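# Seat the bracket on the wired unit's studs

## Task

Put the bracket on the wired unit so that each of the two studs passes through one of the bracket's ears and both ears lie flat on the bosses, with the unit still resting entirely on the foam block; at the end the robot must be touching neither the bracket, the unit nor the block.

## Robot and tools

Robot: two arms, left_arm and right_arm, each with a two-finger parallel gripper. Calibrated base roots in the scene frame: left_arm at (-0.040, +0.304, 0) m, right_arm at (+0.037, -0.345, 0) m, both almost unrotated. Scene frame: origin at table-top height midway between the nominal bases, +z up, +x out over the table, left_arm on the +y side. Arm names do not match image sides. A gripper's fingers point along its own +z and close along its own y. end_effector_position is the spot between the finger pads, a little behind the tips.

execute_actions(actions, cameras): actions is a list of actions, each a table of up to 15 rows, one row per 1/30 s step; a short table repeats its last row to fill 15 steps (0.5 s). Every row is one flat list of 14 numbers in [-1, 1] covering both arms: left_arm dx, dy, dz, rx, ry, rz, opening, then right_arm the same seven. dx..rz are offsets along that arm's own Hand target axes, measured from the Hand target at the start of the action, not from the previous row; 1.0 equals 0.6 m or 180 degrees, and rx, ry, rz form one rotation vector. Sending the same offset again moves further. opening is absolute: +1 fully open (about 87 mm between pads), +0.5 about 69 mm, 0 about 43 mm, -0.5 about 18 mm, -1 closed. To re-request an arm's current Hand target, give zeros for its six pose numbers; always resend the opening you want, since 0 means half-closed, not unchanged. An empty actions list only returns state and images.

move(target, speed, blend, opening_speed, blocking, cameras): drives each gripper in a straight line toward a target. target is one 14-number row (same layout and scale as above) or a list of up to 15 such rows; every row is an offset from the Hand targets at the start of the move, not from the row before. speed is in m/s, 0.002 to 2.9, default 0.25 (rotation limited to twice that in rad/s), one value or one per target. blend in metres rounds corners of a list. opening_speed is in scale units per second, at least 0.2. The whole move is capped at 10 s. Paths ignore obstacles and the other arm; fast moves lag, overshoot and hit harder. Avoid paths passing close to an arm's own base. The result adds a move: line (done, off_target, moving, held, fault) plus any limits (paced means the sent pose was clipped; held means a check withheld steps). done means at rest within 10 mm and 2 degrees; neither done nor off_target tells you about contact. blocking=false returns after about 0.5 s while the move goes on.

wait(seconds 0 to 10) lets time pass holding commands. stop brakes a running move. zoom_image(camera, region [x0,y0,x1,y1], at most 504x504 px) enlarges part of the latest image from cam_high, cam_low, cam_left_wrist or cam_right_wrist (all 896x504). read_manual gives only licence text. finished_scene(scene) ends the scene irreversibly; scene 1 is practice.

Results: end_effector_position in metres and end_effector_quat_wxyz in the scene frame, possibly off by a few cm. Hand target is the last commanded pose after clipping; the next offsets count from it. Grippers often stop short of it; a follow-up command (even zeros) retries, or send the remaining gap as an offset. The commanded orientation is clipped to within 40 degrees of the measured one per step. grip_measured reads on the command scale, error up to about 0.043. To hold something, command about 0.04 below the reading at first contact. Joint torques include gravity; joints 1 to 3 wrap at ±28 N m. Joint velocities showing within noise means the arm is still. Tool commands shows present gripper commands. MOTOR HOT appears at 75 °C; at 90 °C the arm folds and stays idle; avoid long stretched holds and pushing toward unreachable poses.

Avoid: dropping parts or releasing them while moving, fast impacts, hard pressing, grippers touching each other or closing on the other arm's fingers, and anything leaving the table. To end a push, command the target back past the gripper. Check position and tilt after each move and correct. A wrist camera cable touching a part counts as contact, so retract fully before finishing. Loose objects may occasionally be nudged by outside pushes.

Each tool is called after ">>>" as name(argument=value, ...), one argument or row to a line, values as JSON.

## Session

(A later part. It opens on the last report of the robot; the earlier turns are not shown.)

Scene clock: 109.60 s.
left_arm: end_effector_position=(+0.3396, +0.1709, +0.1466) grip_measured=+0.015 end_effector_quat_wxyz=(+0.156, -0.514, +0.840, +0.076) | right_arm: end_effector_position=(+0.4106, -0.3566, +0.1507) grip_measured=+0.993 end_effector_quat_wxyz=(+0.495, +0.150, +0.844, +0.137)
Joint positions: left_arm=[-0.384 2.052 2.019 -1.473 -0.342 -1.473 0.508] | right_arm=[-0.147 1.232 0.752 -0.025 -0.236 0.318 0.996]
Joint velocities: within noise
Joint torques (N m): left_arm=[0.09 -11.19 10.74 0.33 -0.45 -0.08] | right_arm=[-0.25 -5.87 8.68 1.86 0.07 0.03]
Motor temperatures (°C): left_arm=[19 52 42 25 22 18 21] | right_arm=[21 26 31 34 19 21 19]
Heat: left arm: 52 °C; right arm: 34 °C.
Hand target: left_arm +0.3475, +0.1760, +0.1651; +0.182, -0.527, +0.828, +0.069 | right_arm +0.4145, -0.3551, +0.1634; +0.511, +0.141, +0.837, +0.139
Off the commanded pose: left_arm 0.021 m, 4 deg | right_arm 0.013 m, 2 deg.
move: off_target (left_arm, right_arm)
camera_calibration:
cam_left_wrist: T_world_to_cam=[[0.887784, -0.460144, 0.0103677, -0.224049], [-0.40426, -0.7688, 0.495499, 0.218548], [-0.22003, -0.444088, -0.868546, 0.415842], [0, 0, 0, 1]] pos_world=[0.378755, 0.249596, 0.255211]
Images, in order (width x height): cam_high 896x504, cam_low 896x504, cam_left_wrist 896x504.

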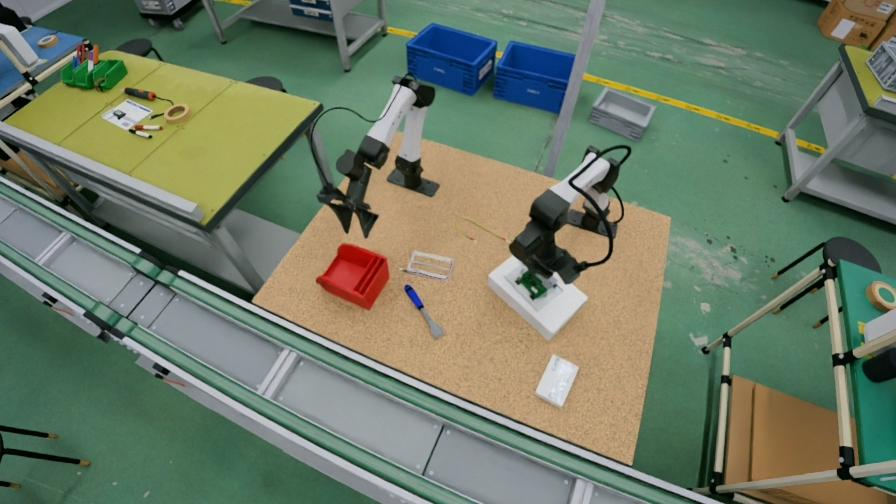

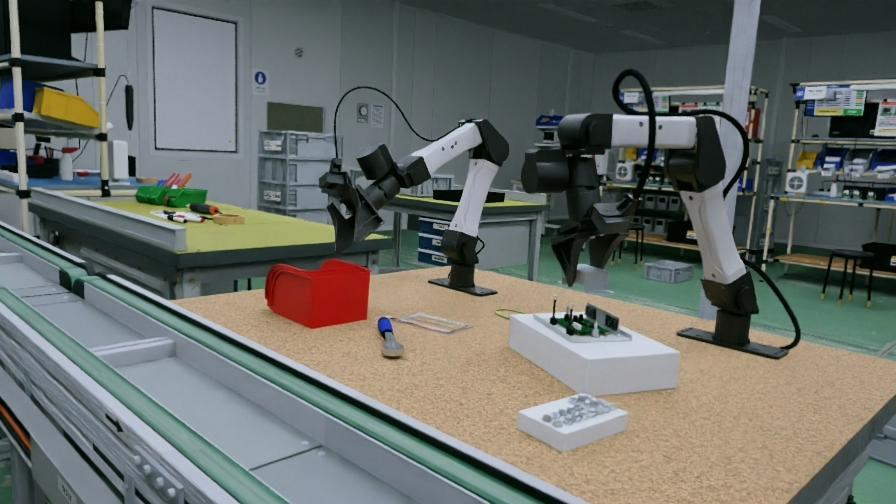

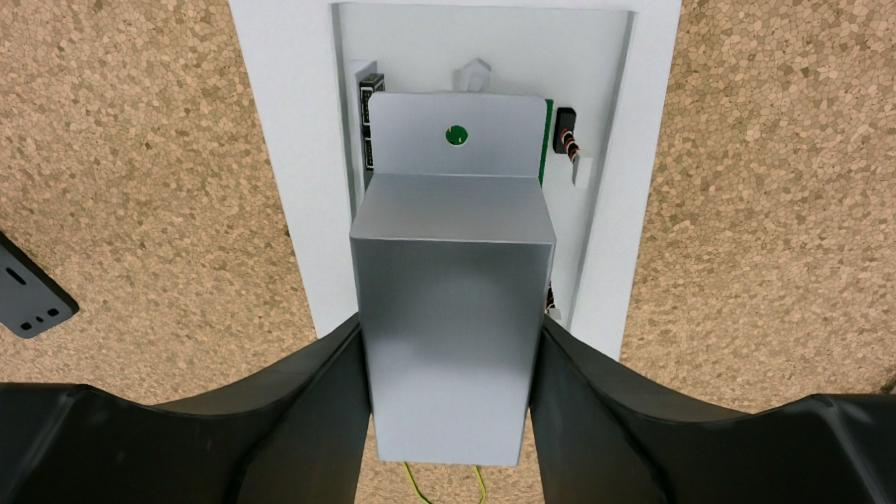

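>>> zoom_image(
  camera="cam_low",
  region=[555, 260, 620, 300],
)

>>> zoom_image(
  camera="cam_low",
  region=[530, 290, 640, 350],
)

>>> zoom_image(
  camera="cam_left_wrist",
  region=[440, 40, 500, 100],
)

Scaled by 7.754 from the camera's 896x504 image, which has a finer 1280x720 frame.

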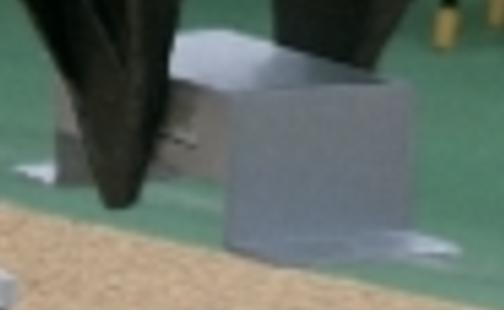

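Scaled by 4.582 from the camera's 896x504 image, which has a finer 1280x720 frame.

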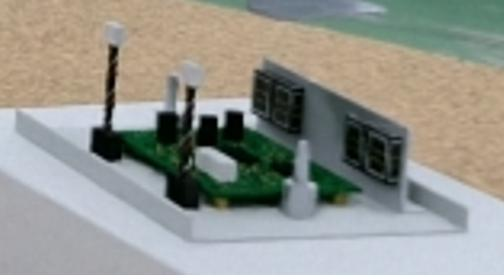

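Scaled by 8.400 from the camera's 896x504 image, which has a finer 1280x720 frame.

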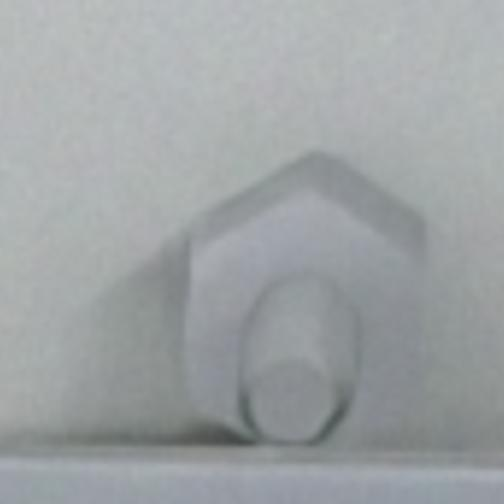

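>>> move(
  target=[0.016,0,0.0388,0.0155,0,-0.0063,-0.06,0,0,0,0,0,0,1],
  speed=0.1,
  cameras=["cam_left_wrist","cam_low"],
)

>>> zoom_image(
  camera="cam_left_wrist",
  region=[400, 50, 510, 160],
)

>>> zoom_image(
  camera="cam_low",
  region=[530, 270, 630, 350],
)

Scene clock: 130.77 s.
left_arm: end_effector_position=(+0.3438, +0.1695, +0.1179) grip_measured=+0.015 end_effector_quat_wxyz=(+0.164, -0.516, +0.838, +0.066) | right_arm: end_effector_position=(+0.4106, -0.3566, +0.1507) grip_measured=+0.993 end_effector_quat_wxyz=(+0.495, +0.150, +0.844, +0.137)
Joint positions: left_arm=[-0.384 2.023 1.86 -1.316 -0.344 -1.475 0.508] | right_arm=[-0.147 1.232 0.752 -0.025 -0.236 0.318 0.996]
Joint velocities: within noise
Joint torques (N m): left_arm=[0.16 -15.27 5.9 0.75 -0.4 -0.07] | right_arm=[-0.36 -5.94 8.72 1.92 0.07 -0.04]
Motor temperatures (°C): left_arm=[19 55 44 25 22 18 21] | right_arm=[21 26 31 35 19 21 19]
Heat: left arm: 55 °C; right arm: 35 °C.
Hand target: left_arm +0.3492, +0.1750, +0.1400; +0.196, -0.530, +0.824, +0.047 | right_arm +0.4145, -0.3551, +0.1634; +0.511, +0.141, +0.837, +0.139
Off the commanded pose: left_arm 0.023 m, 5 deg | right_arm 0.013 m, 2 deg.
move: off_target (left_arm, right_arm)
camera_calibration:
cam_left_wrist: T_world_to_cam=[[0.887914, -0.458547, 0.036655, -0.231581], [-0.415467, -0.76518, 0.49182, 0.237022], [-0.197475, -0.451922, -0.869925, 0.385019], [0, 0, 0, 1]] pos_world=[0.38013, 0.249173, 0.226854]
Images, in order (width x height): cam_low 896x504, cam_left_wrist 896x504.

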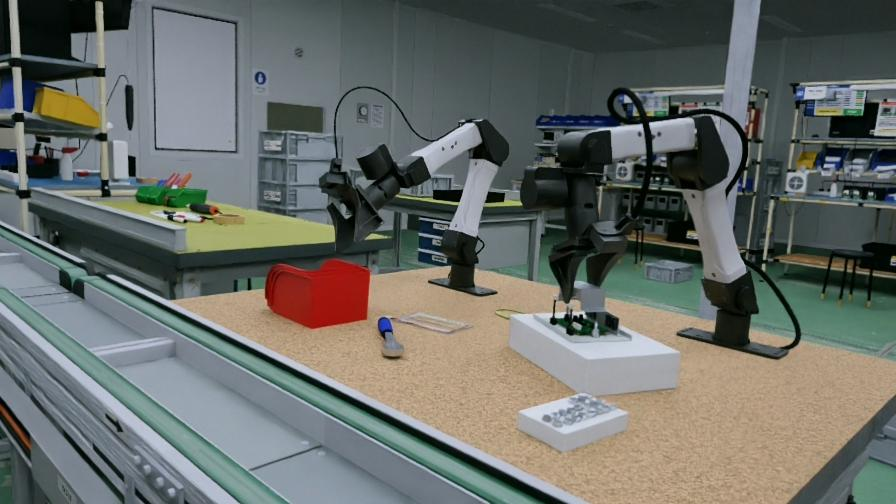

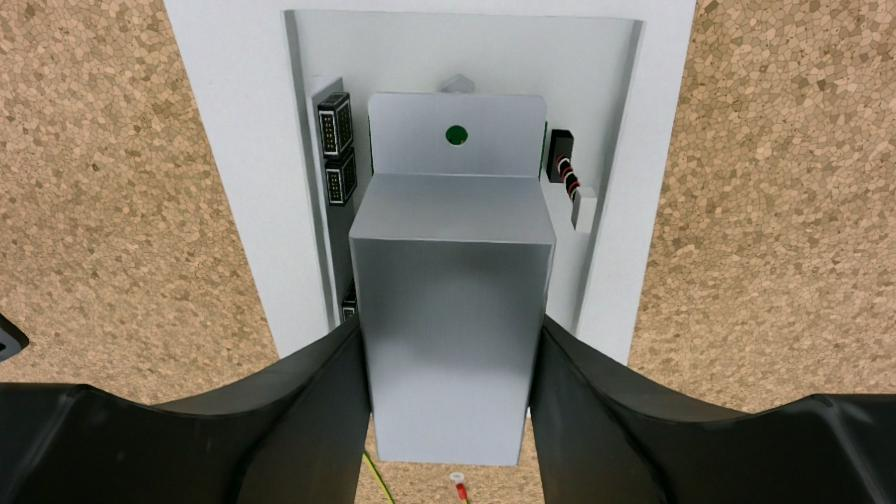

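Scaled by 4.582 from the camera's 896x504 image, which has a finer 1280x720 frame.

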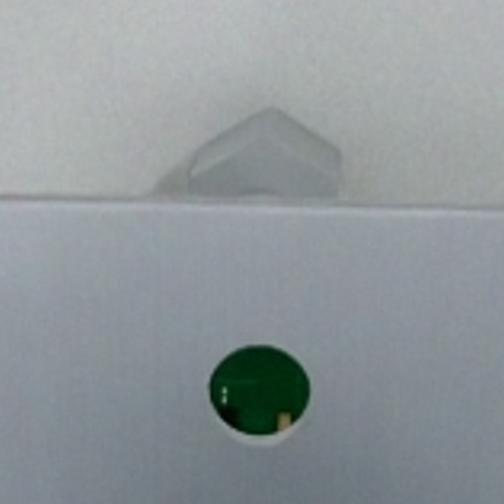

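Scaled by 5.040 from the camera's 896x504 image, which has a finer 1280x720 frame.

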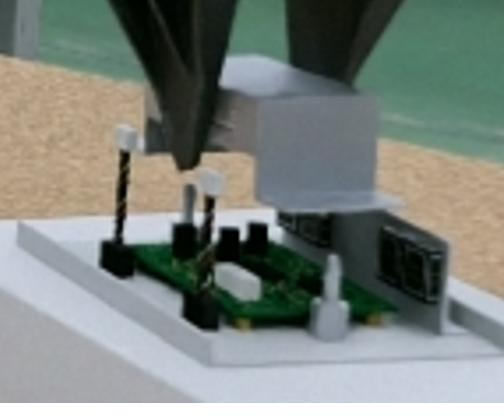

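>>> move(
  target=[0.01,0.002,0.0247,0,0,0,-0.06,0,0,0,0,0,0,1],
  speed=0.08,
  cameras=["cam_left_wrist","cam_low","cam_high"],
)

>>> zoom_image(
  camera="cam_left_wrist",
  region=[400, 50, 510, 160],
)

>>> zoom_image(
  camera="cam_low",
  region=[530, 270, 630, 350],
)

>>> zoom_image(
  camera="cam_high",
  region=[500, 240, 580, 310],
)

Scene clock: 143.07 s.
left_arm: end_effector_position=(+0.3424, +0.1700, +0.1014) grip_measured=+0.015 end_effector_quat_wxyz=(+0.162, -0.517, +0.838, +0.069) | right_arm: end_effector_position=(+0.4106, -0.3566, +0.1507) grip_measured=+0.993 end_effector_quat_wxyz=(+0.495, +0.150, +0.844, +0.137)
Joint positions: left_arm=[-0.384 2.021 1.792 -1.258 -0.344 -1.476 0.508] | right_arm=[-0.147 1.232 0.752 -0.025 -0.236 0.318 0.996]
Joint velocities: within noise
Joint torques (N m): left_arm=[0.16 -15.42 5.93 0.81 -0.39 -0.06] | right_arm=[-0.21 -6.2 8.57 1.87 0.03 -0.03]
Motor temperatures (°C): left_arm=[19 59 43 25 22 18 21] | right_arm=[21 26 31 35 19 21 19]
Heat: left arm: 59 °C; right arm: 35 °C.
Hand target: left_arm +0.3500, +0.1746, +0.1240; +0.196, -0.530, +0.824, +0.047 | right_arm +0.4145, -0.3551, +0.1634; +0.511, +0.141, +0.837, +0.139
Off the commanded pose: left_arm 0.024 m, 5 deg | right_arm 0.013 m, 2 deg.
move: off_target (left_arm, right_arm)
camera_calibration:
cam_left_wrist: T_world_to_cam=[[0.888804, -0.457332, 0.0295868, -0.229304], [-0.411075, -0.767037, 0.492618, 0.243837], [-0.202596, -0.450003, -0.869743, 0.372036], [0, 0, 0, 1]] pos_world=[0.379414, 0.249582, 0.210242]
Images, in order (width x height): cam_high 896x504, cam_low 896x504, cam_left_wrist 896x504.

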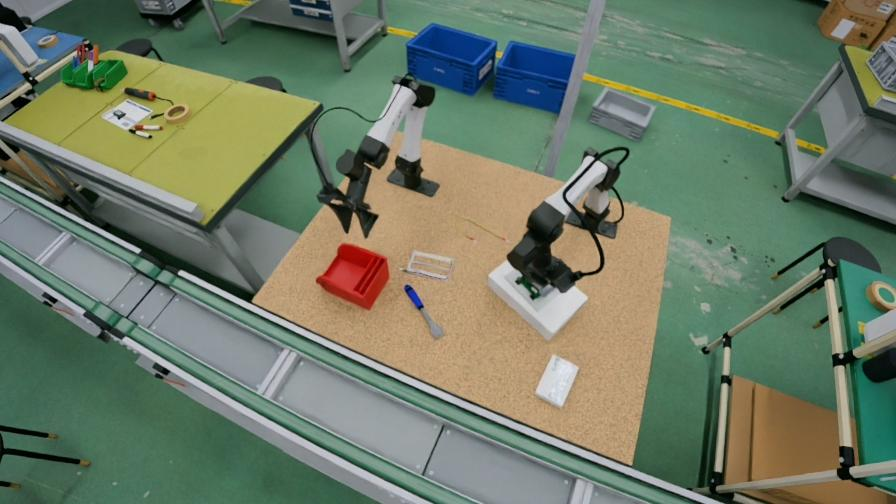

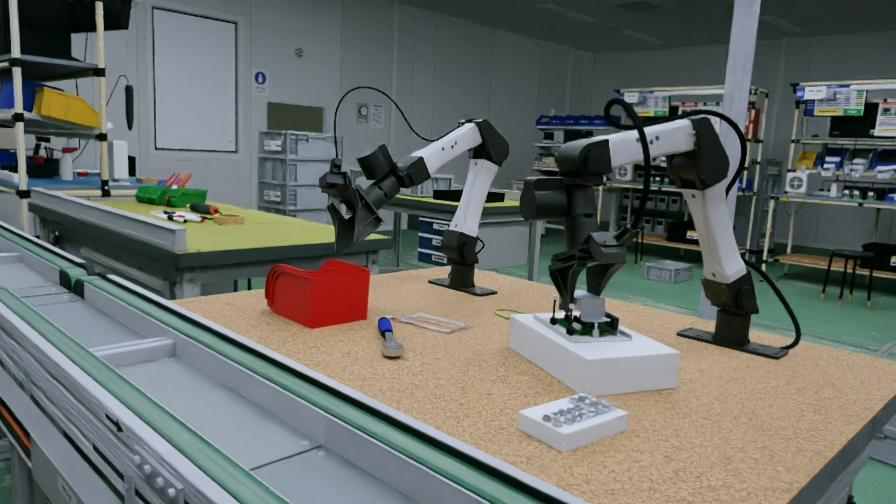

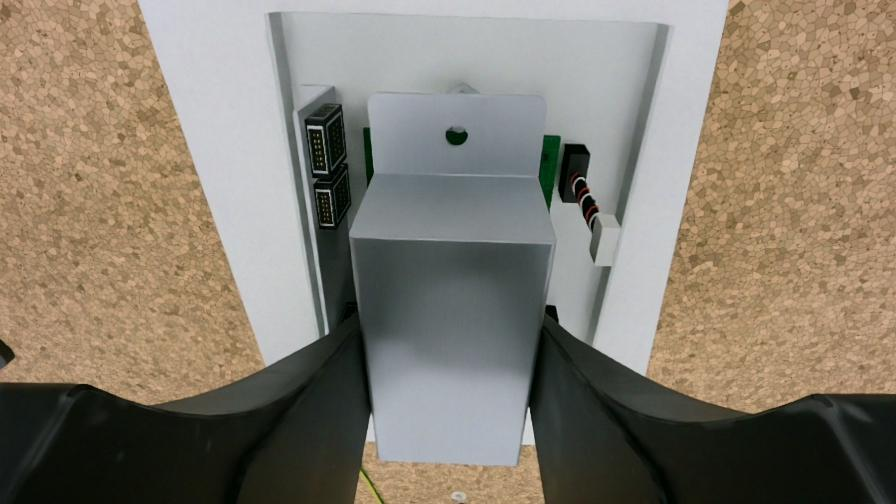

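Scaled by 4.582 from the camera's 896x504 image, which has a finer 1280x720 frame.

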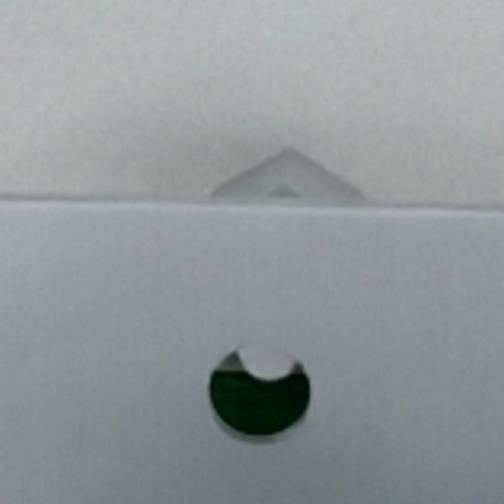

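Scaled by 5.040 from the camera's 896x504 image, which has a finer 1280x720 frame.

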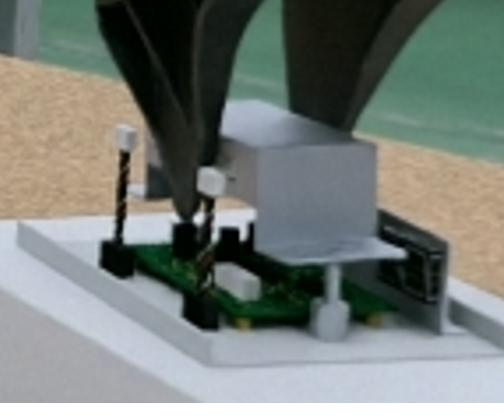

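Scaled by 6.300 from the camera's 896x504 image, which has a finer 1280x720 frame.

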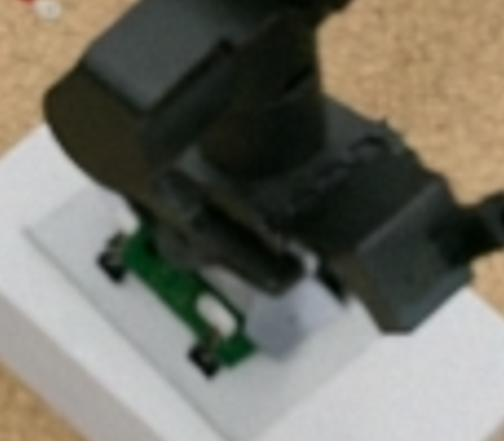

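>>> zoom_image(
  camera="cam_low",
  region=[550, 290, 620, 345],
)

Scaled by 7.200 from the camera's 896x504 image, which has a finer 1280x720 frame.

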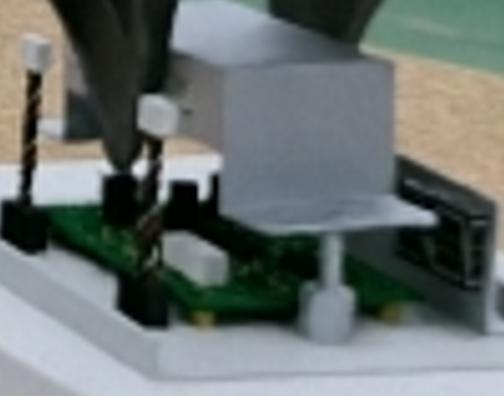

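>>> move(
  target=[0.0022,0,0.0055,0.0165,0,-0.0067,-0.06,0,0,0,0,0,0,1],
  speed=0.06,
  cameras=["cam_left_wrist","cam_low"],
)

>>> zoom_image(
  camera="cam_left_wrist",
  region=[400, 50, 510, 160],
)

>>> zoom_image(
  camera="cam_low",
  region=[550, 290, 620, 345],
)

Scene clock: 160.30 s.
left_arm: end_effector_position=(+0.3412, +0.1705, +0.1005) grip_measured=+0.015 end_effector_quat_wxyz=(+0.178, -0.520, +0.834, +0.047) | right_arm: end_effector_position=(+0.4106, -0.3566, +0.1507) grip_measured=+0.993 end_effector_quat_wxyz=(+0.495, +0.150, +0.844, +0.137)
Joint positions: left_arm=[-0.384 1.958 1.694 -1.168 -0.344 -1.476 0.508] | right_arm=[-0.147 1.232 0.752 -0.025 -0.236 0.318 0.996]
Joint velocities: within noise
Joint torques (N m): left_arm=[0.31 -14.28 5.78 1.03 -0.35 -0.06] | right_arm=[-0.21 -5.98 8.64 1.88 0.06 -0.04]
Motor temperatures (°C): left_arm=[19 64 42 25 22 18 21] | right_arm=[21 26 31 35 19 21 19]
Heat: left arm: 64 °C; right arm: 35 °C.
Hand target: left_arm +0.3504, +0.1744, +0.1204; +0.210, -0.534, +0.819, +0.023 | right_arm +0.4145, -0.3551, +0.1634; +0.511, +0.141, +0.837, +0.139
Off the commanded pose: left_arm 0.022 m, 5 deg | right_arm 0.013 m, 2 deg.
move: off_target (left_arm, right_arm)
camera_calibration:
cam_left_wrist: T_world_to_cam=[[0.885864, -0.456192, 0.0844611, -0.232618], [-0.436158, -0.756834, 0.486794, 0.251506], [-0.158148, -0.468072, -0.869424, 0.359119], [0, 0, 0, 1]] pos_world=[0.372558, 0.252323, 0.209442]
Images, in order (width x height): cam_low 896x504, cam_left_wrist 896x504.

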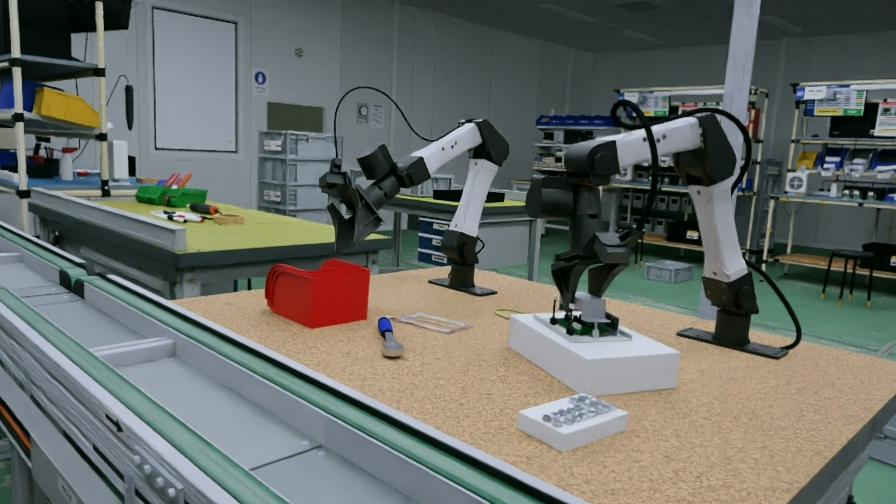

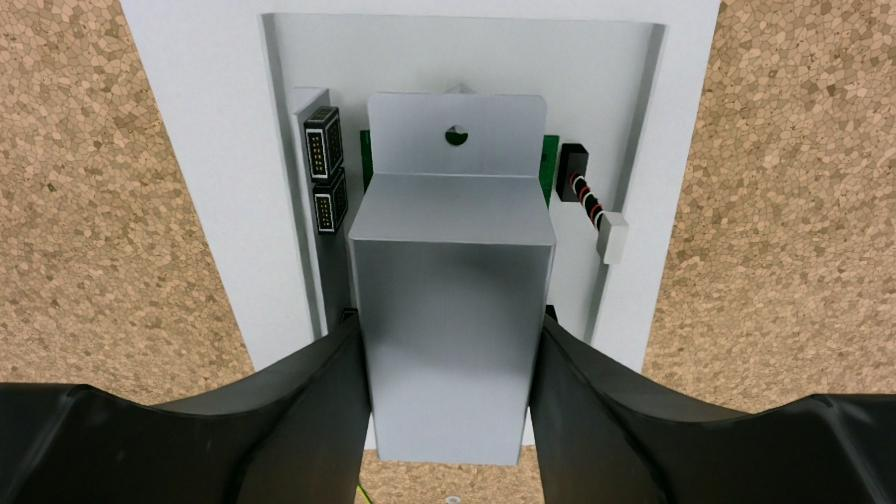

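Scaled by 4.582 from the camera's 896x504 image, which has a finer 1280x720 frame.

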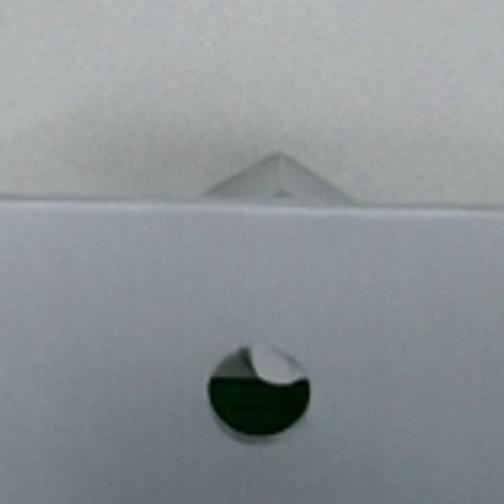

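Scaled by 7.200 from the camera's 896x504 image, which has a finer 1280x720 frame.

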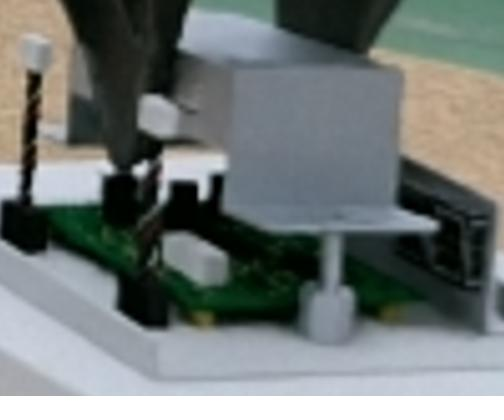

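>>> move(
  target=[0.004,-0.0008,0.0097,0,0,0,-0.06,0,0,0,0,0,0,1],
  speed=0.05,
  cameras=["cam_left_wrist","cam_low"],
)

>>> zoom_image(
  camera="cam_left_wrist",
  region=[400, 50, 510, 160],
)

>>> zoom_image(
  camera="cam_low",
  region=[550, 290, 620, 345],
)

Scene clock: 166.07 s.
left_arm: end_effector_position=(+0.3419, +0.1702, +0.0991) grip_measured=+0.015 end_effector_quat_wxyz=(+0.180, -0.520, +0.834, +0.045) | right_arm: end_effector_position=(+0.4106, -0.3566, +0.1507) grip_measured=+0.993 end_effector_quat_wxyz=(+0.495, +0.150, +0.844, +0.137)
Joint positions: left_arm=[-0.384 1.955 1.683 -1.154 -0.344 -1.476 0.508] | right_arm=[-0.147 1.232 0.752 -0.025 -0.236 0.318 0.996]
Joint velocities: within noise
Joint torques (N m): left_arm=[0.27 -13.42 5.45 1.14 -0.36 -0.06] | right_arm=[-0.39 -5.9 8.72 1.91 0.08 -0.04]
Motor temperatures (°C): left_arm=[19 67 41 25 22 18 21] | right_arm=[21 26 31 35 19 21 19]
Heat: left arm: 67 °C; right arm: 35 °C.
Hand target: left_arm +0.3519, +0.1736, +0.1143; +0.210, -0.534, +0.819, +0.023 | right_arm +0.4145, -0.3551, +0.1634; +0.511, +0.141, +0.837, +0.139
Off the commanded pose: left_arm 0.019 m, 5 deg | right_arm 0.013 m, 2 deg.
move: off_target (left_arm, right_arm)
camera_calibration:
cam_left_wrist: T_world_to_cam=[[0.885368, -0.455993, 0.0905218, -0.233732], [-0.438915, -0.755719, 0.486047, 0.253129], [-0.153225, -0.470062, -0.869232, 0.356554], [0, 0, 0, 1]] pos_world=[0.372674, 0.252317, 0.208053]
Images, in order (width x height): cam_low 896x504, cam_left_wrist 896x504.

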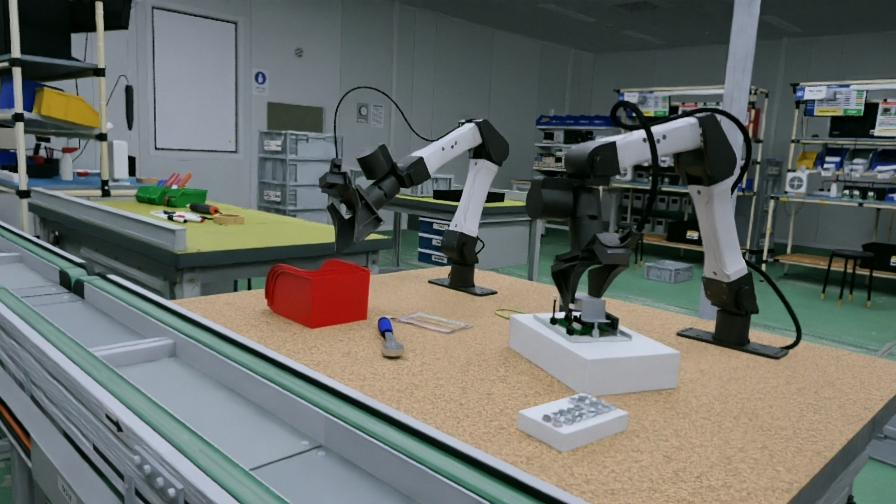

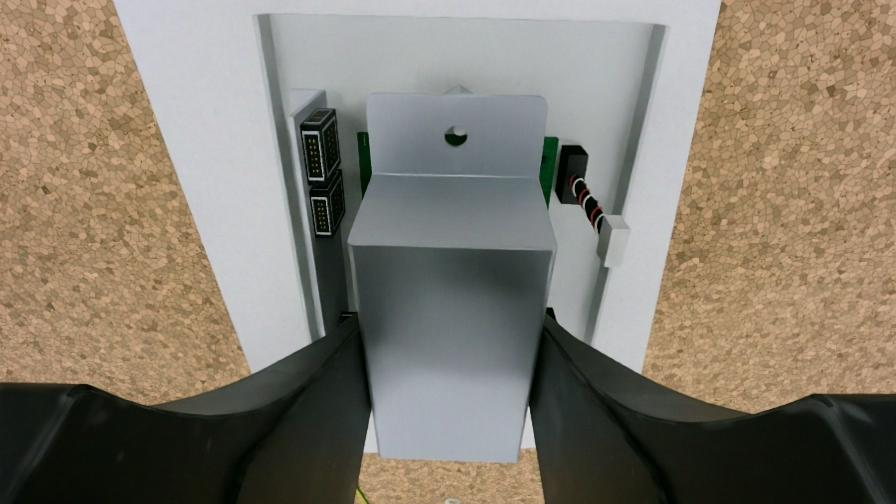

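Scaled by 4.582 from the camera's 896x504 image, which has a finer 1280x720 frame.

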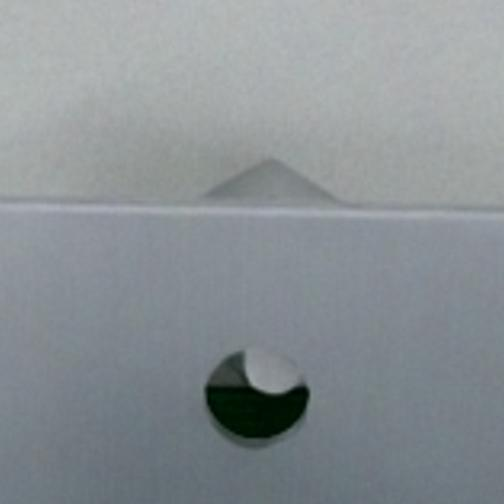

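Scaled by 7.200 from the camera's 896x504 image, which has a finer 1280x720 frame.

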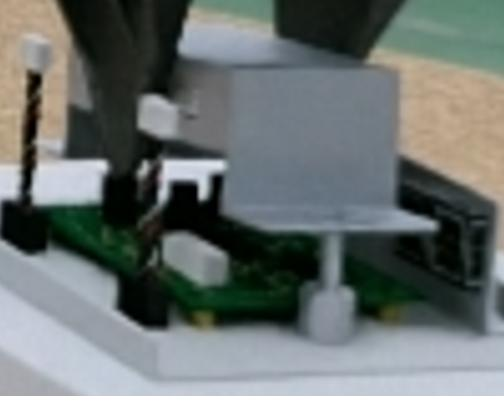

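>>> move(
  target=[-0.0095,-0.0052,-0.017,0,0,0,-0.06,0,0,0,0,0,0,1],
  speed=0.06,
  cameras=["cam_left_wrist","cam_low"],
)

>>> zoom_image(
  camera="cam_left_wrist",
  region=[400, 50, 510, 160],
)

>>> zoom_image(
  camera="cam_low",
  region=[550, 280, 620, 345],
)

Scene clock: 174.60 s.
left_arm: end_effector_position=(+0.3419, +0.1702, +0.0991) grip_measured=+0.015 end_effector_quat_wxyz=(+0.180, -0.520, +0.834, +0.045) | right_arm: end_effector_position=(+0.4106, -0.3566, +0.1507) grip_measured=+0.993 end_effector_quat_wxyz=(+0.495, +0.150, +0.844, +0.137)
Joint positions: left_arm=[-0.384 1.955 1.683 -1.154 -0.344 -1.476 0.508] | right_arm=[-0.147 1.232 0.752 -0.025 -0.236 0.318 0.996]
Joint velocities: within noise
Joint torques (N m): left_arm=[0.58 -13.27 10.02 0.64 -0.35 -0.02] | right_arm=[-0.24 -6.04 8.65 1.86 0.03 -0.02]
Motor temperatures (°C): left_arm=[19 67 41 25 22 18 21] | right_arm=[21 26 31 35 19 21 19]
Heat: left arm: 67 °C; right arm: 35 °C.
Hand target: left_arm +0.3533, +0.1745, +0.1263; +0.210, -0.534, +0.819, +0.023 | right_arm +0.4145, -0.3551, +0.1634; +0.511, +0.141, +0.837, +0.139
Off the commanded pose: left_arm 0.030 m, 5 deg | right_arm 0.013 m, 2 deg.
move: off_target (left_arm, right_arm)
camera_calibration:
cam_left_wrist: T_world_to_cam=[[0.885368, -0.455993, 0.0905218, -0.233732], [-0.438915, -0.755719, 0.486047, 0.253129], [-0.153225, -0.470062, -0.869232, 0.356554], [0, 0, 0, 1]] pos_world=[0.372674, 0.252317, 0.208053]
Images, in order (width x height): cam_low 896x504, cam_left_wrist 896x504.

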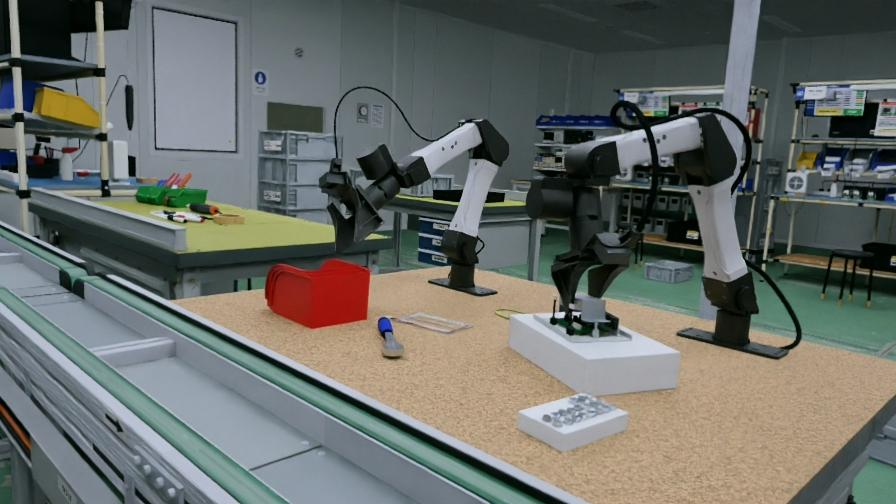

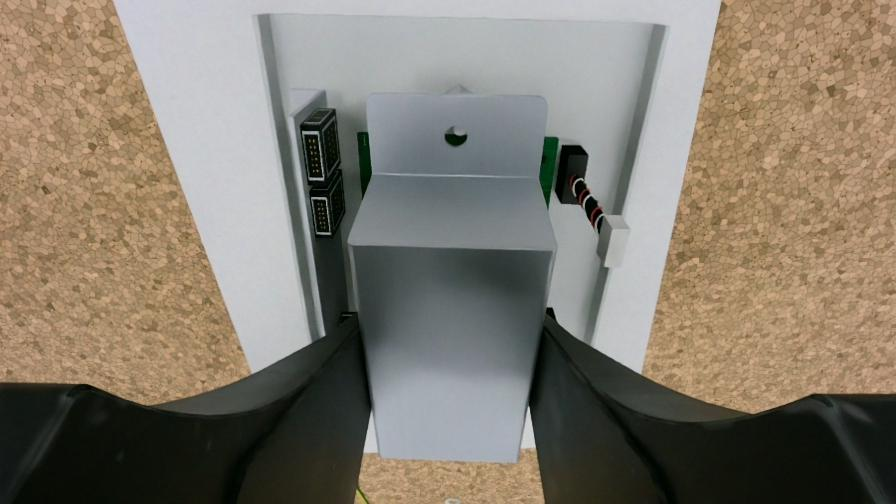

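Scaled by 4.582 from the camera's 896x504 image, which has a finer 1280x720 frame.

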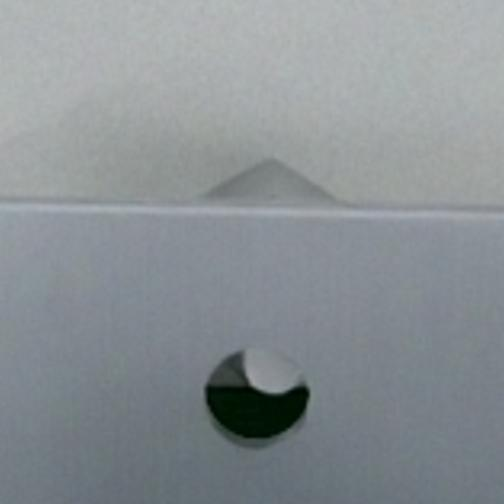

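Scaled by 7.200 from the camera's 896x504 image, which has a finer 1280x720 frame.

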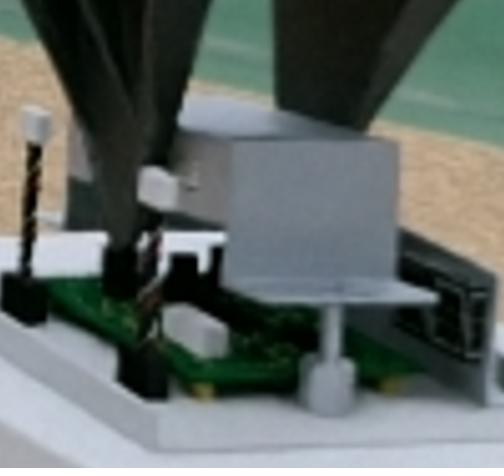

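>>> move(
  target=[
    [-0.0369,-0.0187,-0.0912,0,0,0,-0.06,0,0,0,0,0,0,1],
    [-0.0405,0.2195,-0.1743,0,0.0111,0,-0.06,0,0,0,0,0,0,1],
  ],
  speed=[0.1,0.25],
  cameras=["cam_left_wrist","cam_low"],
)

>>> zoom_image(
  camera="cam_low",
  region=[520, 220, 680, 350],
)

Scene clock: 182.33 s.
left_arm: end_effector_position=(+0.2187, +0.2188, +0.2038) grip_measured=+0.015 end_effector_quat_wxyz=(+0.200, -0.524, +0.828, +0.010) | right_arm: end_effector_position=(+0.4106, -0.3566, +0.1507) grip_measured=+0.993 end_effector_quat_wxyz=(+0.495, +0.150, +0.844, +0.137)
Joint positions: left_arm=[-0.384 1.412 1.484 -1.416 -0.336 -1.476 0.508] | right_arm=[-0.147 1.232 0.752 -0.025 -0.236 0.318 0.996]
Joint velocities: within noise
Joint torques (N m): left_arm=[0.92 -5.87 5.86 0.58 -0.06 0.02] | right_arm=[-0.25 -6.06 8.53 1.9 0.08 -0.07]
Motor temperatures (°C): left_arm=[19 67 41 25 22 18 21] | right_arm=[21 26 31 35 19 21 19]
Heat: left arm: 67 °C; right arm: 35 °C.
Hand target: left_arm +0.2119, +0.2247, +0.2060; +0.195, -0.534, +0.823, +0.014 | right_arm +0.4145, -0.3551, +0.1634; +0.511, +0.141, +0.837, +0.139
Off the commanded pose: left_arm 0.009 m, 1 deg | right_arm 0.013 m, 2 deg.
move: off_target (right_arm)
camera_calibration:
cam_left_wrist: T_world_to_cam=[[0.875232, -0.452289, 0.171473, -0.127108], [-0.475033, -0.736905, 0.480953, 0.189708], [-0.0911707, -0.502401, -0.859815, 0.443089], [0, 0, 0, 1]] pos_world=[0.241763, 0.304915, 0.311529]
Images, in order (width x height): cam_low 896x504, cam_left_wrist 896x504.

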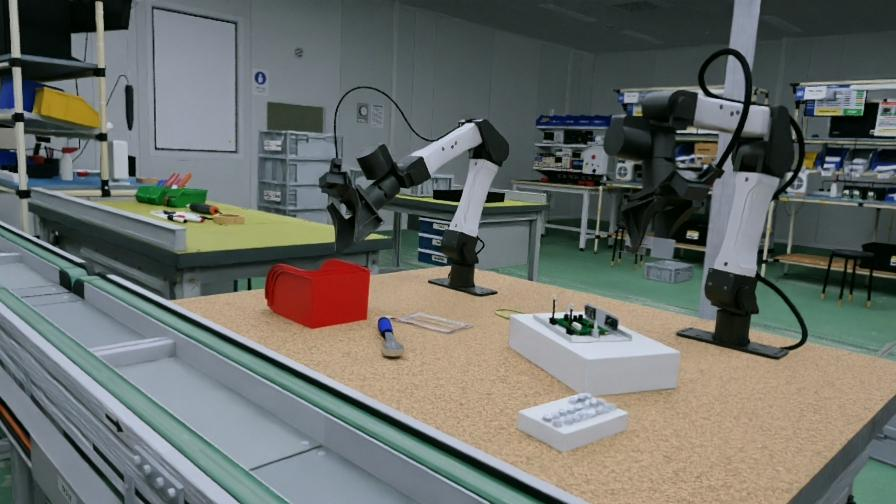

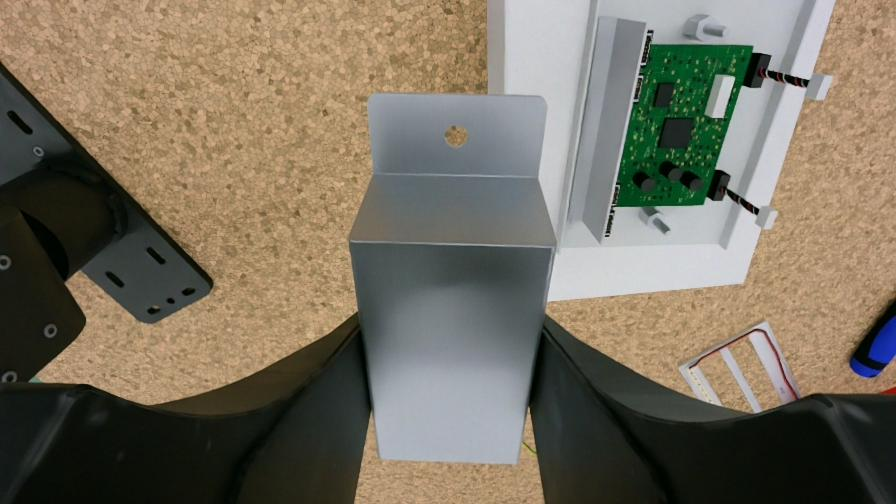

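Scaled by 3.150 from the camera's 896x504 image, which has a finer 1280x720 frame.

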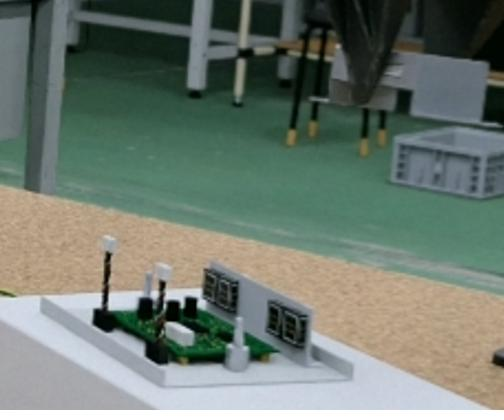

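>>> wait(
  seconds=6,
  cameras=["cam_low"],
)

Scene clock: 204.40 s.
left_arm: end_effector_position=(+0.2187, +0.2188, +0.2038) grip_measured=+0.015 end_effector_quat_wxyz=(+0.200, -0.524, +0.828, +0.010) | right_arm: end_effector_position=(+0.4106, -0.3566, +0.1507) grip_measured=+0.993 end_effector_quat_wxyz=(+0.495, +0.150, +0.844, +0.137)
Joint positions: left_arm=[-0.384 1.412 1.484 -1.416 -0.336 -1.476 0.508] | right_arm=[-0.147 1.232 0.752 -0.025 -0.236 0.318 0.996]
Joint velocities: within noise
Joint torques (N m): left_arm=[0.91 -5.89 5.87 0.58 -0.07 0.02] | right_arm=[-0.34 -5.94 8.79 1.9 0.08 0]
Motor temperatures (°C): left_arm=[19 58 41 24 22 18 21] | right_arm=[21 26 31 35 19 21 19]
Heat: left arm: 58 °C; right arm: 35 °C.
Hand target: left_arm +0.2119, +0.2247, +0.2060; +0.195, -0.534, +0.823, +0.014 | right_arm +0.4145, -0.3551, +0.1634; +0.511, +0.141, +0.837, +0.139
Tool commands: left_gripper/opening=-0.06 right_gripper/opening=+1.0
Off the commanded pose: left_arm 0.009 m, 1 deg | right_arm 0.013 m, 2 deg.
wait: 6.00 s; at rest from the start
Images, in order (width x height): cam_low 896x504.

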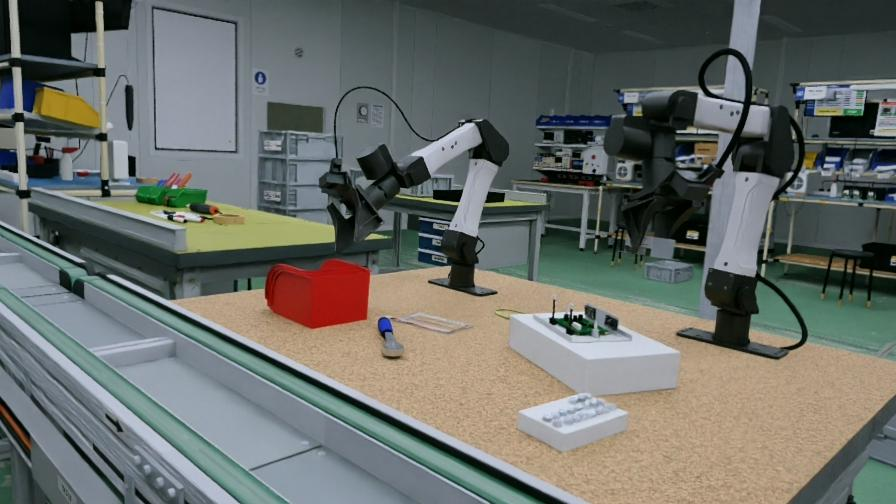

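>>> move(
  target=[
    [0.009,-0.2303,0.108,0,0,0,-0.06,0,0,0,0,0,0,1],
    [0.027,-0.2205,0.1573,0,0,0,-0.06,0,0,0,0,0,0,1],
  ],
  speed=[0.2,0.08],
  cameras=["cam_left_wrist","cam_low"],
)

>>> zoom_image(
  camera="cam_left_wrist",
  region=[400, 50, 510, 160],
)

>>> zoom_image(
  camera="cam_low",
  region=[550, 275, 620, 345],
)

Scene clock: 210.80 s.
left_arm: end_effector_position=(+0.3467, +0.1729, +0.1261) grip_measured=+0.015 end_effector_quat_wxyz=(+0.182, -0.528, +0.829, +0.033) | right_arm: end_effector_position=(+0.4106, -0.3566, +0.1507) grip_measured=+0.993 end_effector_quat_wxyz=(+0.495, +0.150, +0.844, +0.137)
Joint positions: left_arm=[-0.369 1.947 1.777 -1.231 -0.333 -1.476 0.508] | right_arm=[-0.147 1.232 0.752 -0.025 -0.236 0.318 0.996]
Joint velocities: within noise
Joint torques (N m): left_arm=[0.85 -12.44 6.15 1 -0.07 0.15] | right_arm=[-0.28 -6 8.72 1.88 0.09 -0.02]
Motor temperatures (°C): left_arm=[19 56 41 24 22 18 21] | right_arm=[21 26 32 35 19 21 19]
Heat: left arm: 56 °C; right arm: 35 °C.
Hand target: left_arm +0.3521, +0.1756, +0.1381; +0.195, -0.534, +0.823, +0.014 | right_arm +0.4145, -0.3551, +0.1634; +0.511, +0.141, +0.837, +0.139
Off the commanded pose: left_arm 0.013 m, 3 deg | right_arm 0.013 m, 2 deg.
move: off_target (left_arm, right_arm)
camera_calibration:
cam_left_wrist: T_world_to_cam=[[0.889569, -0.441876, 0.115812, -0.246374], [-0.437834, -0.75248, 0.492011, 0.24249], [-0.130262, -0.488384, -0.862851, 0.376302], [0, 0, 0, 1]] pos_world=[0.374355, 0.257382, 0.233918]
Images, in order (width x height): cam_low 896x504, cam_left_wrist 896x504.

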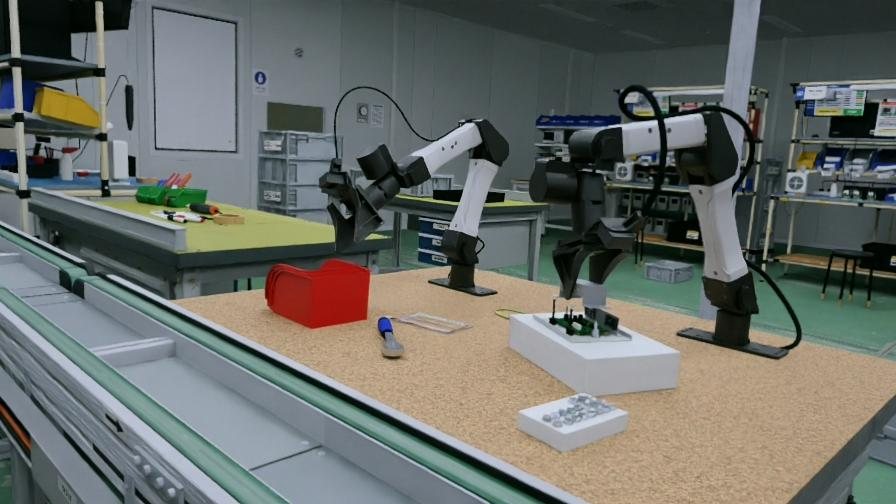

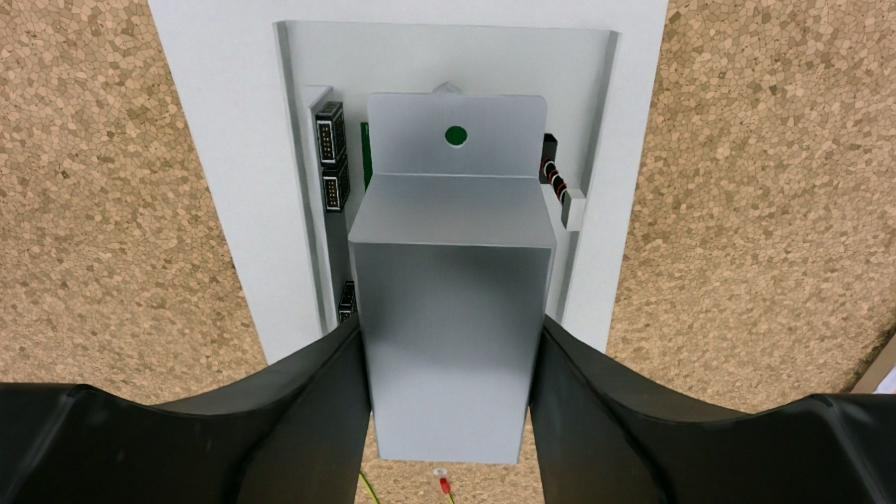

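Scaled by 4.582 from the camera's 896x504 image, which has a finer 1280x720 frame.

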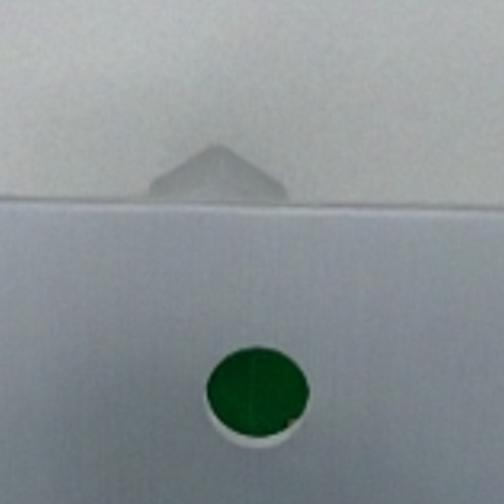

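Scaled by 7.200 from the camera's 896x504 image, which has a finer 1280x720 frame.

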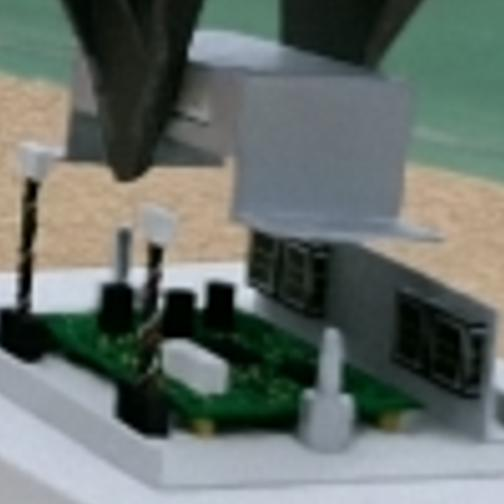

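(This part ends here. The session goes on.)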